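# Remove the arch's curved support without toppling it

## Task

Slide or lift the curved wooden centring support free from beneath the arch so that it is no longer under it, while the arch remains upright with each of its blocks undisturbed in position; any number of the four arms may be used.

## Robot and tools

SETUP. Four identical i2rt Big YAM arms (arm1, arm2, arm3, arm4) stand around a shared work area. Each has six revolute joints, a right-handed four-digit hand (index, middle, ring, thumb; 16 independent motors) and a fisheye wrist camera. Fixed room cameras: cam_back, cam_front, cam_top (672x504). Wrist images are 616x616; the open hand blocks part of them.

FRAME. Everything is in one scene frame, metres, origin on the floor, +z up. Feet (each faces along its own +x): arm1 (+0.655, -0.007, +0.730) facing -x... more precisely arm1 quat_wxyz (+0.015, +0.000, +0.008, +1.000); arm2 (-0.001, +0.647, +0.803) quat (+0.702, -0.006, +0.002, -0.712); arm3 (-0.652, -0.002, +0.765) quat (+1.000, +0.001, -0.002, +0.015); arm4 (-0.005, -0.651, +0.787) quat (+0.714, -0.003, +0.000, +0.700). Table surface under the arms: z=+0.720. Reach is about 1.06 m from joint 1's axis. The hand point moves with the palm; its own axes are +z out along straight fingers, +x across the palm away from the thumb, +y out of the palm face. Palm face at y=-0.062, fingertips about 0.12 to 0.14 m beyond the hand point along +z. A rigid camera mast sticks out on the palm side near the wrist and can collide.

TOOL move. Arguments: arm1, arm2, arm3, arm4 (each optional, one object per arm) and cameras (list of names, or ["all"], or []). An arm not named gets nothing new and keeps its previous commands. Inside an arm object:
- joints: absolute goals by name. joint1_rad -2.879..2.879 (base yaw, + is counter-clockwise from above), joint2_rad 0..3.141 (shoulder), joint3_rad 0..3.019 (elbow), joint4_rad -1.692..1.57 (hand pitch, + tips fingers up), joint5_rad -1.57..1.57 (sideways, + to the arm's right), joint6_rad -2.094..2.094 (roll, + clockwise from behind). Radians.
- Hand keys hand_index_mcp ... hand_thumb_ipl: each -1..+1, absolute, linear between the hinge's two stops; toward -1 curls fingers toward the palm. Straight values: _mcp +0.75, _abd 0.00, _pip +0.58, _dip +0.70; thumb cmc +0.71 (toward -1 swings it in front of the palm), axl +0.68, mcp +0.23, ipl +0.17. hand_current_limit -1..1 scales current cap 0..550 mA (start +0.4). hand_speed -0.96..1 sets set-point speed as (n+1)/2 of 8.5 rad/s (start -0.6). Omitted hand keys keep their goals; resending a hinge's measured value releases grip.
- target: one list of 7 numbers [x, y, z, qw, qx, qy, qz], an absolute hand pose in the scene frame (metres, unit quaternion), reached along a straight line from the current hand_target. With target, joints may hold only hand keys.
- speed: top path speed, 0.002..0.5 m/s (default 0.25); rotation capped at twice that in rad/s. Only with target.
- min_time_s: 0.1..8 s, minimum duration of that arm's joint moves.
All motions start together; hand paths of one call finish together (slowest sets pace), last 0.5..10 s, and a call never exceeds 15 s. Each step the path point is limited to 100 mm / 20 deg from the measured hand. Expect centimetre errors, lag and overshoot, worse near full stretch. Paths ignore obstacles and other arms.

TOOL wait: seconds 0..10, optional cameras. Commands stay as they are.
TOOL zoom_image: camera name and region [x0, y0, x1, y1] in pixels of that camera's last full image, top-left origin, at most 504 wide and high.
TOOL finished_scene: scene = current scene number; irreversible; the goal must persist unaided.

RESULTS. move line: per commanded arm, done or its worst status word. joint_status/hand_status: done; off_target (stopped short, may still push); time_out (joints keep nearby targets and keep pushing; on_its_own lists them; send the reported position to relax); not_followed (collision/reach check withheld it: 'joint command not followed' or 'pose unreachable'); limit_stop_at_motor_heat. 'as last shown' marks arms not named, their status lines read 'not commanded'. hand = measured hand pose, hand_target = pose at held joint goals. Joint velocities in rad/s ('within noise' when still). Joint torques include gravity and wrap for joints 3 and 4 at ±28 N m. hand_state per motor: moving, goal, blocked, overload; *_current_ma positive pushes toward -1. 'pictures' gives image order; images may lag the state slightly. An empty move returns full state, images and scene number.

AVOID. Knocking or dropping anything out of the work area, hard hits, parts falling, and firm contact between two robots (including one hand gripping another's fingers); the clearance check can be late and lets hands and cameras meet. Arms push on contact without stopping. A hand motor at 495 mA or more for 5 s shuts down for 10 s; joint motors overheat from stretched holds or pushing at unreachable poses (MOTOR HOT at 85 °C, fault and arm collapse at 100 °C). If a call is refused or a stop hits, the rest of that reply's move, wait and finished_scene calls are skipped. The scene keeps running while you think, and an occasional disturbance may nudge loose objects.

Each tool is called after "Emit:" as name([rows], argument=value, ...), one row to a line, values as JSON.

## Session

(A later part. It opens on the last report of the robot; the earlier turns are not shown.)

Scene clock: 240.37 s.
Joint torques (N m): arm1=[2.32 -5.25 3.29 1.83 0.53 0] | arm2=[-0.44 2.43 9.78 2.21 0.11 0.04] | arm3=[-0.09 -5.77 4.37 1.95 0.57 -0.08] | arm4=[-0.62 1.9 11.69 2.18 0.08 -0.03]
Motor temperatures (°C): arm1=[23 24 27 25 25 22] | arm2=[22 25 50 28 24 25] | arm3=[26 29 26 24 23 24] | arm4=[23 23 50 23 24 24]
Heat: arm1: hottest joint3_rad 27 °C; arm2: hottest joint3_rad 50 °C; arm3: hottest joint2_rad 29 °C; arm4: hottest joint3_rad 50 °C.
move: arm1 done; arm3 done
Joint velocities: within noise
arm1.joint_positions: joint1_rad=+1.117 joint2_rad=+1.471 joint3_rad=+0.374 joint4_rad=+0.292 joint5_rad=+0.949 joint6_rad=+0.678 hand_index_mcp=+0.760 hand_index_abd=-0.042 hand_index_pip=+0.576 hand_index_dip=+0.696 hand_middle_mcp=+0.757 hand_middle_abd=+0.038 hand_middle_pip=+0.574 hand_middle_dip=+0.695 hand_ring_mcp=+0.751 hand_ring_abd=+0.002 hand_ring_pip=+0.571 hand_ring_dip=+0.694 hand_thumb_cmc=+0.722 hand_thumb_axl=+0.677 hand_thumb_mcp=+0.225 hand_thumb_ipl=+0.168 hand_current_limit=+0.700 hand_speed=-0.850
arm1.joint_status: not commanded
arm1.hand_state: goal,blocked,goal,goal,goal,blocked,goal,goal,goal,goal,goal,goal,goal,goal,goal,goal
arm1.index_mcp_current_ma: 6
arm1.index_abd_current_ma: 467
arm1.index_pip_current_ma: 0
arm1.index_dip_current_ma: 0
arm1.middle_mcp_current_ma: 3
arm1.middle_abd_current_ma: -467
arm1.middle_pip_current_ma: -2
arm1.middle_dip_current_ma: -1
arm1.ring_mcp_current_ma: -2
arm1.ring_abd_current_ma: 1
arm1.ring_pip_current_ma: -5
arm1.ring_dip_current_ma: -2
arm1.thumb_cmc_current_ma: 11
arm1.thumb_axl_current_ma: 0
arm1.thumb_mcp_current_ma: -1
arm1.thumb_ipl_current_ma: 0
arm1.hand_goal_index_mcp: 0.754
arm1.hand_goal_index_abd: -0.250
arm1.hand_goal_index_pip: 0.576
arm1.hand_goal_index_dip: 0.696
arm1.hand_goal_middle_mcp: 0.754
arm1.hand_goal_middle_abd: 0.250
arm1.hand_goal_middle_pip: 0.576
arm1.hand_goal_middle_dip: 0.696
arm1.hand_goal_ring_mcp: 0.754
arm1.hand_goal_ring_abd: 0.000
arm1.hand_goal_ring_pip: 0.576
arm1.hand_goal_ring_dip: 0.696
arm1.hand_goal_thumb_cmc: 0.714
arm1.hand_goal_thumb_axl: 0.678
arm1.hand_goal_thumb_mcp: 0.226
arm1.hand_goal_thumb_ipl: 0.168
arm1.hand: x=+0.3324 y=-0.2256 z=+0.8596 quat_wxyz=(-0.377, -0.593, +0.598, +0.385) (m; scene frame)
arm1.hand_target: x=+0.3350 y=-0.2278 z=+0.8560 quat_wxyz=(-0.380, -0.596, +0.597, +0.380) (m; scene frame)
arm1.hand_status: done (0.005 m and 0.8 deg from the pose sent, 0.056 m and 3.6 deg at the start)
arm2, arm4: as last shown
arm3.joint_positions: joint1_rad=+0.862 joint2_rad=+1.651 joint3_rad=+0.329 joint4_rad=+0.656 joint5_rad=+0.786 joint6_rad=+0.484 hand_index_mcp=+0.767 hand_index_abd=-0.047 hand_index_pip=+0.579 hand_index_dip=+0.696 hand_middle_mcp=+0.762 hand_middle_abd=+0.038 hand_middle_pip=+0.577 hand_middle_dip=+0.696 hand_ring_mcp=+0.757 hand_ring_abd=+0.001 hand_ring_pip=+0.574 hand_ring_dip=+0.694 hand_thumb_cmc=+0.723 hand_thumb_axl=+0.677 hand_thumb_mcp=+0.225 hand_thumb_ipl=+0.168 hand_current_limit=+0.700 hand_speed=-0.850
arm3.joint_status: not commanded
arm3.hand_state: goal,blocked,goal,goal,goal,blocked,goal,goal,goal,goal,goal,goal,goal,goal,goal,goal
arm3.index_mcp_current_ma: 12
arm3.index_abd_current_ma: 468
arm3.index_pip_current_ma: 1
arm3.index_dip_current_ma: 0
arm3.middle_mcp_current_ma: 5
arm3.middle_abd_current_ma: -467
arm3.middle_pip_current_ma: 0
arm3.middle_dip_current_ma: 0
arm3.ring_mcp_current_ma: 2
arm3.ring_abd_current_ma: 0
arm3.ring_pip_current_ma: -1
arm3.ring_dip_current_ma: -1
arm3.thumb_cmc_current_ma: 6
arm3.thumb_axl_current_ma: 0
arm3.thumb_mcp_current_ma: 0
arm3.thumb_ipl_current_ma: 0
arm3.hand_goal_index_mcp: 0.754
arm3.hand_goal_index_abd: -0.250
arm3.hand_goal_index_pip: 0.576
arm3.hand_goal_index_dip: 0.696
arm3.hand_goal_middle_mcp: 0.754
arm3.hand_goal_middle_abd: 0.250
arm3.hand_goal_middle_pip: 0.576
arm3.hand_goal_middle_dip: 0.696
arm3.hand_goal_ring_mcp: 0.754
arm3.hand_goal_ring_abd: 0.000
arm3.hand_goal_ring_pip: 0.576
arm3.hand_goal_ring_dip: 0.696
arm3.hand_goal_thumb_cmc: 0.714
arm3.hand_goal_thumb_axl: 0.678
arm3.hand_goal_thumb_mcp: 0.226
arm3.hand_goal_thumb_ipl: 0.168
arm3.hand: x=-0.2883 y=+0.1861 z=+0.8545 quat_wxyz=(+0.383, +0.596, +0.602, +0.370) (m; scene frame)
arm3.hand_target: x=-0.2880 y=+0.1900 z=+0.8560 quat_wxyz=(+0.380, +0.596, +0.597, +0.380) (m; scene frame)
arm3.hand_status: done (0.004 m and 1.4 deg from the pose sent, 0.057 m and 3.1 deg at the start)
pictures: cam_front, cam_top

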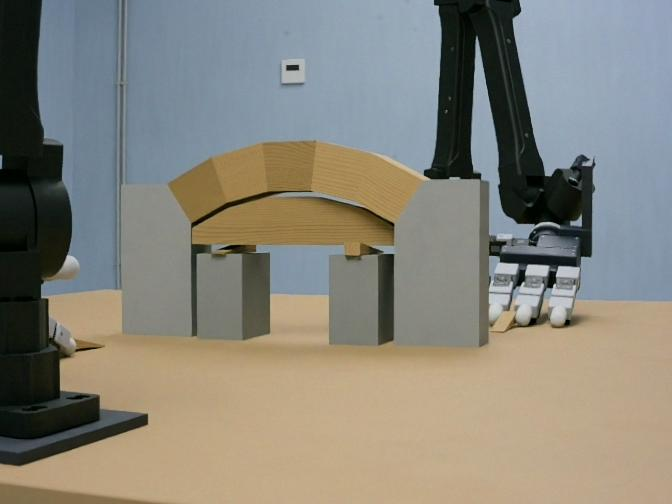

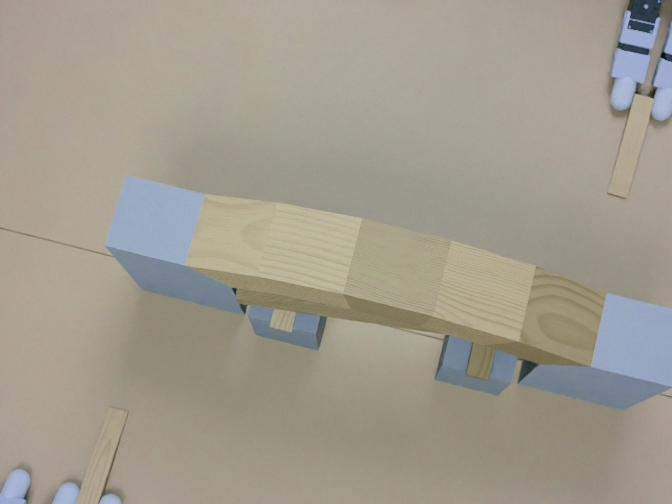

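Emit:
move(arm1={"joints": {"hand_index_abd": 0.08, "hand_middle_abd": -0.08}}, arm3={"joints": {"hand_index_abd": 0.08, "hand_middle_abd": -0.08}})

Emit:
move(arm1={"target": [0.372, -0.236, 0.960, -0.5, -0.5, 0.5, 0.5], "speed": 0.2, "joints": {"hand_ring_mcp": -0.82, "hand_index_abd": 0.0, "hand_middle_abd": 0.0, "hand_speed": -0.7}}, arm3={"target": [-0.325, 0.192, 0.955, 0.5, 0.5, 0.5, 0.5], "speed": 0.2, "joints": {"hand_ring_mcp": -0.82, "hand_index_abd": 0.0, "hand_middle_abd": 0.0, "hand_speed": -0.7}})

Emit:
move(arm1={"target": [0.255, -0.030, 0.953, -0.5, -0.5, 0.5, 0.5], "speed": 0.25}, arm3={"target": [-0.196, -0.041, 0.915, 0.5, 0.5, 0.5, 0.5], "speed": 0.25}, cameras=["cam_front", "cam_top"])

Scene clock: 289.13 s.
Joint torques (N m): arm1=[2.26 -5.25 3.29 1.83 0.54 -0.01] | arm2=[-0.5 2.43 9.78 2.24 0.12 0.04] | arm3=[-0.09 -5.66 4.31 1.94 0.56 -0.08] | arm4=[-0.85 2.43 11.66 2.11 0.11 -0.02]
Motor temperatures (°C): arm1=[23 23 27 24 25 22] | arm2=[22 25 50 28 24 25] | arm3=[26 28 26 24 24 24] | arm4=[23 23 50 23 24 24]
Heat: arm1: hottest joint3_rad 27 °C; arm2: hottest joint3_rad 50 °C; arm3: hottest joint2_rad 28 °C; arm4: hottest joint3_rad 50 °C.
move: arm1 done; arm3 done
Joint velocities: within noise
arm1.joint_positions: joint1_rad=+1.117 joint2_rad=+1.471 joint3_rad=+0.374 joint4_rad=+0.292 joint5_rad=+0.949 joint6_rad=+0.678 hand_index_mcp=+0.760 hand_index_abd=+0.076 hand_index_pip=+0.576 hand_index_dip=+0.696 hand_middle_mcp=+0.757 hand_middle_abd=-0.067 hand_middle_pip=+0.574 hand_middle_dip=+0.695 hand_ring_mcp=+0.752 hand_ring_abd=+0.002 hand_ring_pip=+0.571 hand_ring_dip=+0.694 hand_thumb_cmc=+0.722 hand_thumb_axl=+0.677 hand_thumb_mcp=+0.225 hand_thumb_ipl=+0.168 hand_current_limit=+0.700 hand_speed=-0.850
arm1.joint_status: all done
arm1.hand_state: goal,goal,goal,goal,goal,goal,goal,goal,goal,goal,goal,goal,goal,goal,goal,goal
arm1.index_mcp_current_ma: 6
arm1.index_abd_current_ma: -3
arm1.index_pip_current_ma: 0
arm1.index_dip_current_ma: 0
arm1.middle_mcp_current_ma: 3
arm1.middle_abd_current_ma: 16
arm1.middle_pip_current_ma: -2
arm1.middle_dip_current_ma: -1
arm1.ring_mcp_current_ma: -2
arm1.ring_abd_current_ma: 1
arm1.ring_pip_current_ma: -5
arm1.ring_dip_current_ma: -2
arm1.thumb_cmc_current_ma: 11
arm1.thumb_axl_current_ma: 0
arm1.thumb_mcp_current_ma: -1
arm1.thumb_ipl_current_ma: 0
arm1.hand_goal_index_mcp: 0.754
arm1.hand_goal_index_abd: 0.080
arm1.hand_goal_index_pip: 0.576
arm1.hand_goal_index_dip: 0.696
arm1.hand_goal_middle_mcp: 0.754
arm1.hand_goal_middle_abd: -0.080
arm1.hand_goal_middle_pip: 0.576
arm1.hand_goal_middle_dip: 0.696
arm1.hand_goal_ring_mcp: 0.754
arm1.hand_goal_ring_abd: 0.000
arm1.hand_goal_ring_pip: 0.576
arm1.hand_goal_ring_dip: 0.696
arm1.hand_goal_thumb_cmc: 0.714
arm1.hand_goal_thumb_axl: 0.678
arm1.hand_goal_thumb_mcp: 0.226
arm1.hand_goal_thumb_ipl: 0.168
arm1.hand: x=+0.3324 y=-0.2256 z=+0.8596 quat_wxyz=(-0.377, -0.593, +0.598, +0.385) (m; scene frame)
arm1.hand_target: x=+0.3350 y=-0.2278 z=+0.8560 quat_wxyz=(-0.380, -0.596, +0.597, +0.380) (m; scene frame)
arm1.hand_status: not commanded
arm2, arm4: as last shown
arm3.joint_positions: joint1_rad=+0.862 joint2_rad=+1.651 joint3_rad=+0.329 joint4_rad=+0.656 joint5_rad=+0.786 joint6_rad=+0.484 hand_index_mcp=+0.767 hand_index_abd=+0.076 hand_index_pip=+0.579 hand_index_dip=+0.696 hand_middle_mcp=+0.762 hand_middle_abd=-0.077 hand_middle_pip=+0.577 hand_middle_dip=+0.696 hand_ring_mcp=+0.757 hand_ring_abd=+0.001 hand_ring_pip=+0.574 hand_ring_dip=+0.694 hand_thumb_cmc=+0.723 hand_thumb_axl=+0.677 hand_thumb_mcp=+0.225 hand_thumb_ipl=+0.168 hand_current_limit=+0.700 hand_speed=-0.850
arm3.joint_status: all done
arm3.hand_state: goal,goal,goal,goal,goal,goal,goal,goal,goal,goal,goal,goal,goal,goal,goal,goal
arm3.index_mcp_current_ma: 12
arm3.index_abd_current_ma: -1
arm3.index_pip_current_ma: 1
arm3.index_dip_current_ma: 0
arm3.middle_mcp_current_ma: 5
arm3.middle_abd_current_ma: 1
arm3.middle_pip_current_ma: 0
arm3.middle_dip_current_ma: 0
arm3.ring_mcp_current_ma: 2
arm3.ring_abd_current_ma: 0
arm3.ring_pip_current_ma: -1
arm3.ring_dip_current_ma: -1
arm3.thumb_cmc_current_ma: 6
arm3.thumb_axl_current_ma: 0
arm3.thumb_mcp_current_ma: 0
arm3.thumb_ipl_current_ma: 0
arm3.hand_goal_index_mcp: 0.754
arm3.hand_goal_index_abd: 0.080
arm3.hand_goal_index_pip: 0.576
arm3.hand_goal_index_dip: 0.696
arm3.hand_goal_middle_mcp: 0.754
arm3.hand_goal_middle_abd: -0.080
arm3.hand_goal_middle_pip: 0.576
arm3.hand_goal_middle_dip: 0.696
arm3.hand_goal_ring_mcp: 0.754
arm3.hand_goal_ring_abd: 0.000
arm3.hand_goal_ring_pip: 0.576
arm3.hand_goal_ring_dip: 0.696
arm3.hand_goal_thumb_cmc: 0.714
arm3.hand_goal_thumb_axl: 0.678
arm3.hand_goal_thumb_mcp: 0.226
arm3.hand_goal_thumb_ipl: 0.168
arm3.hand: x=-0.2883 y=+0.1861 z=+0.8545 quat_wxyz=(+0.383, +0.596, +0.602, +0.370) (m; scene frame)
arm3.hand_target: x=-0.2880 y=+0.1900 z=+0.8560 quat_wxyz=(+0.380, +0.596, +0.597, +0.380) (m; scene frame)
arm3.hand_status: not commanded
pictures: none

Scene clock: 291.43 s.
Joint torques (N m): arm1=[1.79 -5.54 2.37 2.04 -0.09 -0.12] | arm2=[-0.56 2.32 9.77 2.21 0.11 0.03] | arm3=[-0.03 -5.6 2.3 2.06 -0.11 -0.3] | arm4=[-0.91 2.08 11.71 2.22 0.08 -0.02]
Motor temperatures (°C): arm1=[23 23 27 24 25 22] | arm2=[22 25 50 28 24 25] | arm3=[26 28 26 24 24 24] | arm4=[23 23 50 23 24 24]
Heat: arm1: hottest joint3_rad 27 °C; arm2: hottest joint3_rad 50 °C; arm3: hottest joint2_rad 28 °C; arm4: hottest joint3_rad 50 °C.
move: arm1 done; arm3 done
Joint velocities: within noise
arm1.joint_positions: joint1_rad=+1.193 joint2_rad=+1.581 joint3_rad=+0.301 joint4_rad=+1.269 joint5_rad=+1.170 joint6_rad=-0.001 hand_index_mcp=+0.763 hand_index_abd=+0.003 hand_index_pip=+0.576 hand_index_dip=+0.696 hand_middle_mcp=+0.763 hand_middle_abd=-0.003 hand_middle_pip=+0.576 hand_middle_dip=+0.695 hand_ring_mcp=-0.820 hand_ring_abd=+0.002 hand_ring_pip=+0.576 hand_ring_dip=+0.694 hand_thumb_cmc=+0.723 hand_thumb_axl=+0.677 hand_thumb_mcp=+0.225 hand_thumb_ipl=+0.168 hand_current_limit=+0.700 hand_speed=-0.700
arm1.joint_status: all done
arm1.hand_state: goal,goal,goal,goal,goal,goal,goal,goal,goal,goal,goal,goal,goal,goal,goal,goal
arm1.index_mcp_current_ma: 12
arm1.index_abd_current_ma: 2
arm1.index_pip_current_ma: 0
arm1.index_dip_current_ma: 0
arm1.middle_mcp_current_ma: 12
arm1.middle_abd_current_ma: -2
arm1.middle_pip_current_ma: 0
arm1.middle_dip_current_ma: -1
arm1.ring_mcp_current_ma: 0
arm1.ring_abd_current_ma: 1
arm1.ring_pip_current_ma: 0
arm1.ring_dip_current_ma: -2
arm1.thumb_cmc_current_ma: 11
arm1.thumb_axl_current_ma: 0
arm1.thumb_mcp_current_ma: -1
arm1.thumb_ipl_current_ma: 0
arm1.hand_goal_index_mcp: 0.754
arm1.hand_goal_index_abd: 0.000
arm1.hand_goal_index_pip: 0.576
arm1.hand_goal_index_dip: 0.696
arm1.hand_goal_middle_mcp: 0.754
arm1.hand_goal_middle_abd: 0.000
arm1.hand_goal_middle_pip: 0.576
arm1.hand_goal_middle_dip: 0.696
arm1.hand_goal_ring_mcp: -0.820
arm1.hand_goal_ring_abd: 0.000
arm1.hand_goal_ring_pip: 0.576
arm1.hand_goal_ring_dip: 0.696
arm1.hand_goal_thumb_cmc: 0.714
arm1.hand_goal_thumb_axl: 0.678
arm1.hand_goal_thumb_mcp: 0.226
arm1.hand_goal_thumb_ipl: 0.168
arm1.hand: x=+0.3707 y=-0.2352 z=+0.9603 quat_wxyz=(-0.499, -0.498, +0.504, +0.499) (m; scene frame)
arm1.hand_target: x=+0.3720 y=-0.2360 z=+0.9600 quat_wxyz=(-0.500, -0.500, +0.500, +0.500) (m; scene frame)
arm1.hand_status: done (0.002 m and 0.5 deg from the pose sent, 0.108 m and 24.8 deg at the start)
arm2, arm4: as last shown
arm3.joint_positions: joint1_rad=+0.918 joint2_rad=+1.773 joint3_rad=+0.279 joint4_rad=+1.481 joint5_rad=+0.958 joint6_rad=+0.020 hand_index_mcp=+0.767 hand_index_abd=+0.003 hand_index_pip=+0.579 hand_index_dip=+0.696 hand_middle_mcp=+0.763 hand_middle_abd=-0.003 hand_middle_pip=+0.577 hand_middle_dip=+0.696 hand_ring_mcp=-0.820 hand_ring_abd=+0.001 hand_ring_pip=+0.576 hand_ring_dip=+0.694 hand_thumb_cmc=+0.723 hand_thumb_axl=+0.677 hand_thumb_mcp=+0.225 hand_thumb_ipl=+0.168 hand_current_limit=+0.700 hand_speed=-0.700
arm3.joint_status: all done
arm3.hand_state: goal,goal,goal,goal,goal,goal,goal,goal,goal,goal,goal,goal,goal,goal,goal,goal
arm3.index_mcp_current_ma: 12
arm3.index_abd_current_ma: 1
arm3.index_pip_current_ma: 1
arm3.index_dip_current_ma: 0
arm3.middle_mcp_current_ma: 7
arm3.middle_abd_current_ma: -1
arm3.middle_pip_current_ma: 0
arm3.middle_dip_current_ma: 0
arm3.ring_mcp_current_ma: 0
arm3.ring_abd_current_ma: 0
arm3.ring_pip_current_ma: 0
arm3.ring_dip_current_ma: -1
arm3.thumb_cmc_current_ma: 7
arm3.thumb_axl_current_ma: 0
arm3.thumb_mcp_current_ma: 0
arm3.thumb_ipl_current_ma: 0
arm3.hand_goal_index_mcp: 0.754
arm3.hand_goal_index_abd: 0.000
arm3.hand_goal_index_pip: 0.576
arm3.hand_goal_index_dip: 0.696
arm3.hand_goal_middle_mcp: 0.754
arm3.hand_goal_middle_abd: 0.000
arm3.hand_goal_middle_pip: 0.576
arm3.hand_goal_middle_dip: 0.696
arm3.hand_goal_ring_mcp: -0.820
arm3.hand_goal_ring_abd: 0.000
arm3.hand_goal_ring_pip: 0.576
arm3.hand_goal_ring_dip: 0.696
arm3.hand_goal_thumb_cmc: 0.714
arm3.hand_goal_thumb_axl: 0.678
arm3.hand_goal_thumb_mcp: 0.226
arm3.hand_goal_thumb_ipl: 0.168
arm3.hand: x=-0.3226 y=+0.1896 z=+0.9561 quat_wxyz=(+0.499, +0.506, +0.496, +0.499) (m; scene frame)
arm3.hand_target: x=-0.3250 y=+0.1920 z=+0.9551 quat_wxyz=(+0.500, +0.500, +0.500, +0.500) (m; scene frame)
arm3.hand_status: done (0.004 m and 0.9 deg from the pose sent, 0.107 m and 25.7 deg at the start)
pictures: none

Scene clock: 293.13 s.
Joint torques (N m): arm1=[1.2 -4.78 4.29 2.77 -0.1 -0.15] | arm2=[-0.62 2.43 9.73 2.18 0.11 0.03] | arm3=[-0.38 -7.36 2.58 2.62 -0.11 -0.33] | arm4=[-0.38 1.9 11.67 2.18 0.1 -0.02]
Motor temperatures (°C): arm1=[23 23 27 24 25 22] | arm2=[22 25 50 28 24 25] | arm3=[26 28 26 24 24 24] | arm4=[23 23 50 23 24 24]
Heat: arm1: hottest joint3_rad 27 °C; arm2: hottest joint3_rad 50 °C; arm3: hottest joint2_rad 28 °C; arm4: hottest joint3_rad 50 °C.
move: arm1 off_target; arm3 off_target
Joint velocities: within noise
arm1.joint_positions: joint1_rad=+0.244 joint2_rad=+1.536 joint3_rad=+0.150 joint4_rad=+1.344 joint5_rad=+0.213 joint6_rad=-0.003 hand_index_mcp=+0.763 hand_index_abd=+0.001 hand_index_pip=+0.576 hand_index_dip=+0.696 hand_middle_mcp=+0.763 hand_middle_abd=+0.000 hand_middle_pip=+0.576 hand_middle_dip=+0.695 hand_ring_mcp=-0.821 hand_ring_abd=+0.002 hand_ring_pip=+0.576 hand_ring_dip=+0.694 hand_thumb_cmc=+0.723 hand_thumb_axl=+0.677 hand_thumb_mcp=+0.226 hand_thumb_ipl=+0.168 hand_current_limit=+0.700 hand_speed=-0.700
arm1.joint_status: not commanded
arm1.hand_state: goal,goal,goal,goal,goal,goal,goal,goal,goal,goal,goal,goal,goal,goal,goal,goal
arm1.index_mcp_current_ma: 12
arm1.index_abd_current_ma: 0
arm1.index_pip_current_ma: 0
arm1.index_dip_current_ma: 0
arm1.middle_mcp_current_ma: 12
arm1.middle_abd_current_ma: 0
arm1.middle_pip_current_ma: 0
arm1.middle_dip_current_ma: -1
arm1.ring_mcp_current_ma: -1
arm1.ring_abd_current_ma: 1
arm1.ring_pip_current_ma: 0
arm1.ring_dip_current_ma: -2
arm1.thumb_cmc_current_ma: 11
arm1.thumb_axl_current_ma: 0
arm1.thumb_mcp_current_ma: 0
arm1.thumb_ipl_current_ma: 0
arm1.hand_goal_index_mcp: 0.754
arm1.hand_goal_index_abd: 0.000
arm1.hand_goal_index_pip: 0.576
arm1.hand_goal_index_dip: 0.696
arm1.hand_goal_middle_mcp: 0.754
arm1.hand_goal_middle_abd: 0.000
arm1.hand_goal_middle_pip: 0.576
arm1.hand_goal_middle_dip: 0.696
arm1.hand_goal_ring_mcp: -0.820
arm1.hand_goal_ring_abd: 0.000
arm1.hand_goal_ring_pip: 0.576
arm1.hand_goal_ring_dip: 0.696
arm1.hand_goal_thumb_cmc: 0.714
arm1.hand_goal_thumb_axl: 0.678
arm1.hand_goal_thumb_mcp: 0.226
arm1.hand_goal_thumb_ipl: 0.168
arm1.hand: x=+0.2619 y=-0.0290 z=+0.9412 quat_wxyz=(-0.491, -0.510, +0.511, +0.488) (m; scene frame)
arm1.hand_target: x=+0.2554 y=-0.0299 z=+0.9529 quat_wxyz=(-0.500, -0.500, +0.500, +0.500) (m; scene frame)
arm1.hand_status: off_target (0.014 m and 2.4 deg from the pose sent, 0.236 m and 0.5 deg at the start)
arm2, arm4: as last shown
arm3.joint_positions: joint1_rad=-0.086 joint2_rad=+1.950 joint3_rad=+0.323 joint4_rad=+1.562 joint5_rad=-0.050 joint6_rad=+0.014 hand_index_mcp=+0.767 hand_index_abd=+0.000 hand_index_pip=+0.579 hand_index_dip=+0.696 hand_middle_mcp=+0.763 hand_middle_abd=-0.001 hand_middle_pip=+0.577 hand_middle_dip=+0.696 hand_ring_mcp=-0.822 hand_ring_abd=+0.001 hand_ring_pip=+0.576 hand_ring_dip=+0.694 hand_thumb_cmc=+0.723 hand_thumb_axl=+0.677 hand_thumb_mcp=+0.226 hand_thumb_ipl=+0.168 hand_current_limit=+0.700 hand_speed=-0.700
arm3.joint_status: not commanded
arm3.hand_state: goal,goal,goal,goal,goal,goal,goal,goal,goal,goal,goal,goal,goal,goal,goal,goal
arm3.index_mcp_current_ma: 12
arm3.index_abd_current_ma: 0
arm3.index_pip_current_ma: 1
arm3.index_dip_current_ma: 0
arm3.middle_mcp_current_ma: 7
arm3.middle_abd_current_ma: 0
arm3.middle_pip_current_ma: 0
arm3.middle_dip_current_ma: 0
arm3.ring_mcp_current_ma: -1
arm3.ring_abd_current_ma: 0
arm3.ring_pip_current_ma: 0
arm3.ring_dip_current_ma: -1
arm3.thumb_cmc_current_ma: 7
arm3.thumb_axl_current_ma: 0
arm3.thumb_mcp_current_ma: 0
arm3.thumb_ipl_current_ma: 0
arm3.hand_goal_index_mcp: 0.754
arm3.hand_goal_index_abd: 0.000
arm3.hand_goal_index_pip: 0.576
arm3.hand_goal_index_dip: 0.696
arm3.hand_goal_middle_mcp: 0.754
arm3.hand_goal_middle_abd: 0.000
arm3.hand_goal_middle_pip: 0.576
arm3.hand_goal_middle_dip: 0.696
arm3.hand_goal_ring_mcp: -0.820
arm3.hand_goal_ring_abd: 0.000
arm3.hand_goal_ring_pip: 0.576
arm3.hand_goal_ring_dip: 0.696
arm3.hand_goal_thumb_cmc: 0.714
arm3.hand_goal_thumb_axl: 0.678
arm3.hand_goal_thumb_mcp: 0.226
arm3.hand_goal_thumb_ipl: 0.168
arm3.hand: x=-0.1970 y=-0.0434 z=+0.9109 quat_wxyz=(+0.481, +0.521, +0.509, +0.488) (m; scene frame)
arm3.hand_target: x=-0.1957 y=-0.0410 z=+0.9154 quat_wxyz=(+0.490, +0.510, +0.508, +0.491) (m; scene frame)
arm3.hand_status: off_target (0.005 m and 3.7 deg from the pose sent, 0.266 m and 0.9 deg at the start; a joint's target at an end of its range on 43 of 51 steps)
pictures: cam_front, cam_top

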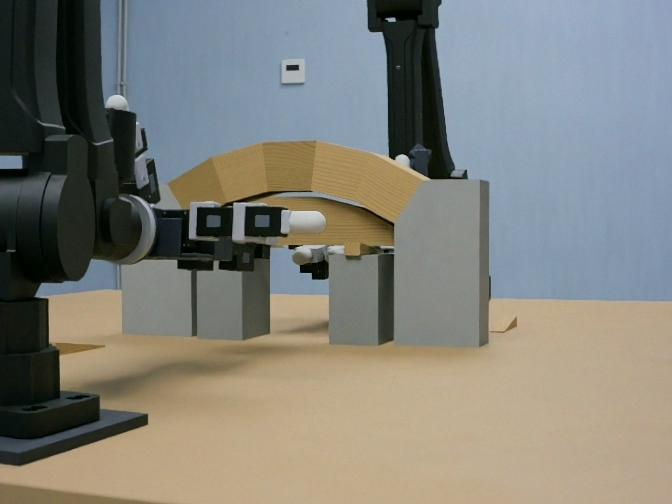

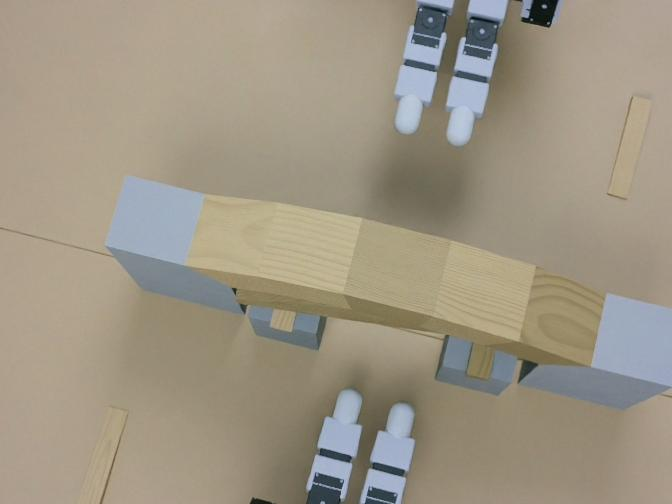

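Emit:
move(arm1={"target": [0.160, -0.029, 0.951, -0.5065, -0.4935, 0.4935, 0.5065], "speed": 0.12}, arm3={"target": [-0.050, -0.033, 0.899, 0.5065, 0.4935, 0.4935, 0.5065], "speed": 0.12}, cameras=["cam_front", "cam_top"])

Emit:
zoom_image(camera="cam_front", region=[180, 150, 430, 320])

Scene clock: 317.73 s.
Joint torques (N m): arm1=[0.62 -8.29 4.53 1.84 -0.14 -0.16] | arm2=[-0.44 2.37 9.77 2.19 0.11 0.03] | arm3=[0.26 -10.87 5.68 1.13 0.11 -0.32] | arm4=[-0.79 2.14 11.63 2.15 0.11 -0.02]
Motor temperatures (°C): arm1=[23 23 28 25 25 22] | arm2=[22 25 50 28 24 25] | arm3=[26 28 26 24 23 24] | arm4=[23 23 50 23 24 24]
Heat: arm1: hottest joint3_rad 28 °C; arm2: hottest joint3_rad 50 °C; arm3: hottest joint2_rad 28 °C; arm4: hottest joint3_rad 50 °C.
move: arm1 off_target; arm3 off_target
Joint velocities: within noise
arm1.joint_positions: joint1_rad=+0.189 joint2_rad=+1.714 joint3_rad=+0.409 joint4_rad=+1.316 joint5_rad=+0.148 joint6_rad=-0.007 hand_index_mcp=+0.763 hand_index_abd=+0.001 hand_index_pip=+0.576 hand_index_dip=+0.696 hand_middle_mcp=+0.763 hand_middle_abd=+0.000 hand_middle_pip=+0.576 hand_middle_dip=+0.695 hand_ring_mcp=-0.821 hand_ring_abd=+0.002 hand_ring_pip=+0.576 hand_ring_dip=+0.694 hand_thumb_cmc=+0.723 hand_thumb_axl=+0.677 hand_thumb_mcp=+0.226 hand_thumb_ipl=+0.168 hand_current_limit=+0.700 hand_speed=-0.700
arm1.joint_status: not commanded
arm1.hand_state: goal,goal,goal,goal,goal,goal,goal,goal,goal,goal,goal,goal,goal,goal,goal,goal
arm1.index_mcp_current_ma: 12
arm1.index_abd_current_ma: 0
arm1.index_pip_current_ma: 0
arm1.index_dip_current_ma: 0
arm1.middle_mcp_current_ma: 12
arm1.middle_abd_current_ma: 0
arm1.middle_pip_current_ma: 0
arm1.middle_dip_current_ma: -1
arm1.ring_mcp_current_ma: -1
arm1.ring_abd_current_ma: 1
arm1.ring_pip_current_ma: 0
arm1.ring_dip_current_ma: -2
arm1.thumb_cmc_current_ma: 11
arm1.thumb_axl_current_ma: 0
arm1.thumb_mcp_current_ma: 0
arm1.thumb_ipl_current_ma: 0
arm1.hand_goal_index_mcp: 0.754
arm1.hand_goal_index_abd: 0.000
arm1.hand_goal_index_pip: 0.576
arm1.hand_goal_index_dip: 0.696
arm1.hand_goal_middle_mcp: 0.754
arm1.hand_goal_middle_abd: 0.000
arm1.hand_goal_middle_pip: 0.576
arm1.hand_goal_middle_dip: 0.696
arm1.hand_goal_ring_mcp: -0.820
arm1.hand_goal_ring_abd: 0.000
arm1.hand_goal_ring_pip: 0.576
arm1.hand_goal_ring_dip: 0.696
arm1.hand_goal_thumb_cmc: 0.714
arm1.hand_goal_thumb_axl: 0.678
arm1.hand_goal_thumb_mcp: 0.226
arm1.hand_goal_thumb_ipl: 0.168
arm1.hand: x=+0.1681 y=-0.0334 z=+0.9458 quat_wxyz=(-0.508, -0.497, +0.497, +0.497) (m; scene frame)
arm1.hand_target: x=+0.1603 y=-0.0290 z=+0.9510 quat_wxyz=(-0.506, -0.493, +0.494, +0.506) (m; scene frame)
arm1.hand_status: off_target (0.011 m and 1.2 deg from the pose sent, 0.102 m and 3.9 deg at the start)
arm2, arm4: as last shown
arm3.joint_positions: joint1_rad=-0.059 joint2_rad=+2.118 joint3_rad=+0.737 joint4_rad=+1.402 joint5_rad=-0.021 joint6_rad=+0.014 hand_index_mcp=+0.767 hand_index_abd=+0.000 hand_index_pip=+0.579 hand_index_dip=+0.696 hand_middle_mcp=+0.763 hand_middle_abd=-0.001 hand_middle_pip=+0.577 hand_middle_dip=+0.696 hand_ring_mcp=-0.822 hand_ring_abd=+0.001 hand_ring_pip=+0.576 hand_ring_dip=+0.694 hand_thumb_cmc=+0.723 hand_thumb_axl=+0.677 hand_thumb_mcp=+0.226 hand_thumb_ipl=+0.168 hand_current_limit=+0.700 hand_speed=-0.700
arm3.joint_status: not commanded
arm3.hand_state: goal,goal,goal,goal,goal,goal,goal,goal,goal,goal,goal,goal,goal,goal,goal,goal
arm3.index_mcp_current_ma: 12
arm3.index_abd_current_ma: 0
arm3.index_pip_current_ma: 1
arm3.index_dip_current_ma: 0
arm3.middle_mcp_current_ma: 7
arm3.middle_abd_current_ma: 0
arm3.middle_pip_current_ma: 0
arm3.middle_dip_current_ma: 0
arm3.ring_mcp_current_ma: -1
arm3.ring_abd_current_ma: 0
arm3.ring_pip_current_ma: 0
arm3.ring_dip_current_ma: -1
arm3.thumb_cmc_current_ma: 7
arm3.thumb_axl_current_ma: 0
arm3.thumb_mcp_current_ma: 0
arm3.thumb_ipl_current_ma: 0
arm3.hand_goal_index_mcp: 0.754
arm3.hand_goal_index_abd: 0.000
arm3.hand_goal_index_pip: 0.576
arm3.hand_goal_index_dip: 0.696
arm3.hand_goal_middle_mcp: 0.754
arm3.hand_goal_middle_abd: 0.000
arm3.hand_goal_middle_pip: 0.576
arm3.hand_goal_middle_dip: 0.696
arm3.hand_goal_ring_mcp: -0.820
arm3.hand_goal_ring_abd: 0.000
arm3.hand_goal_ring_pip: 0.576
arm3.hand_goal_ring_dip: 0.696
arm3.hand_goal_thumb_cmc: 0.714
arm3.hand_goal_thumb_axl: 0.678
arm3.hand_goal_thumb_mcp: 0.226
arm3.hand_goal_thumb_ipl: 0.168
arm3.hand: x=-0.0584 y=-0.0404 z=+0.9009 quat_wxyz=(+0.505, +0.499, +0.488, +0.508) (m; scene frame)
arm3.hand_target: x=-0.0504 y=-0.0329 z=+0.8990 quat_wxyz=(+0.506, +0.493, +0.494, +0.507) (m; scene frame)
arm3.hand_status: off_target (0.011 m and 0.9 deg from the pose sent, 0.148 m and 5.1 deg at the start)
pictures: cam_front, cam_top

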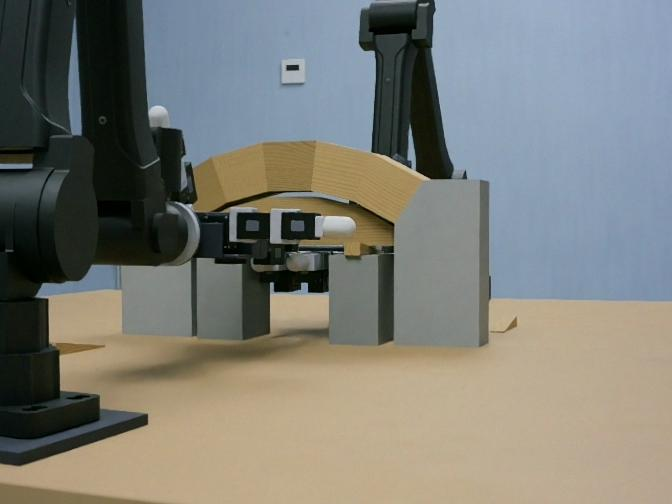

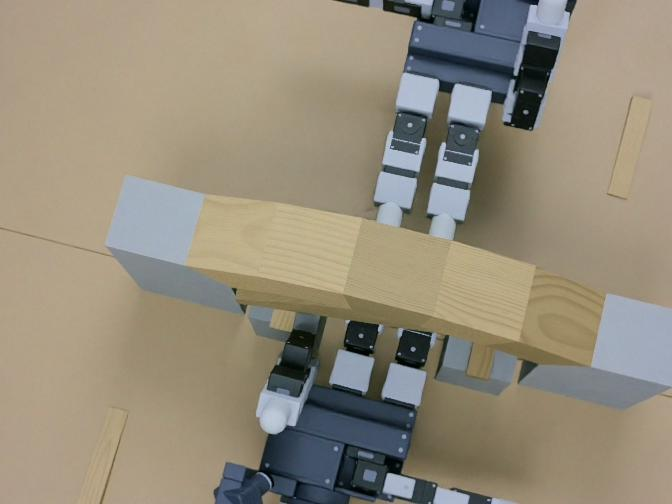

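Scaled by 2.016 from the camera's 672x504 image, which has a finer 960x720 frame.

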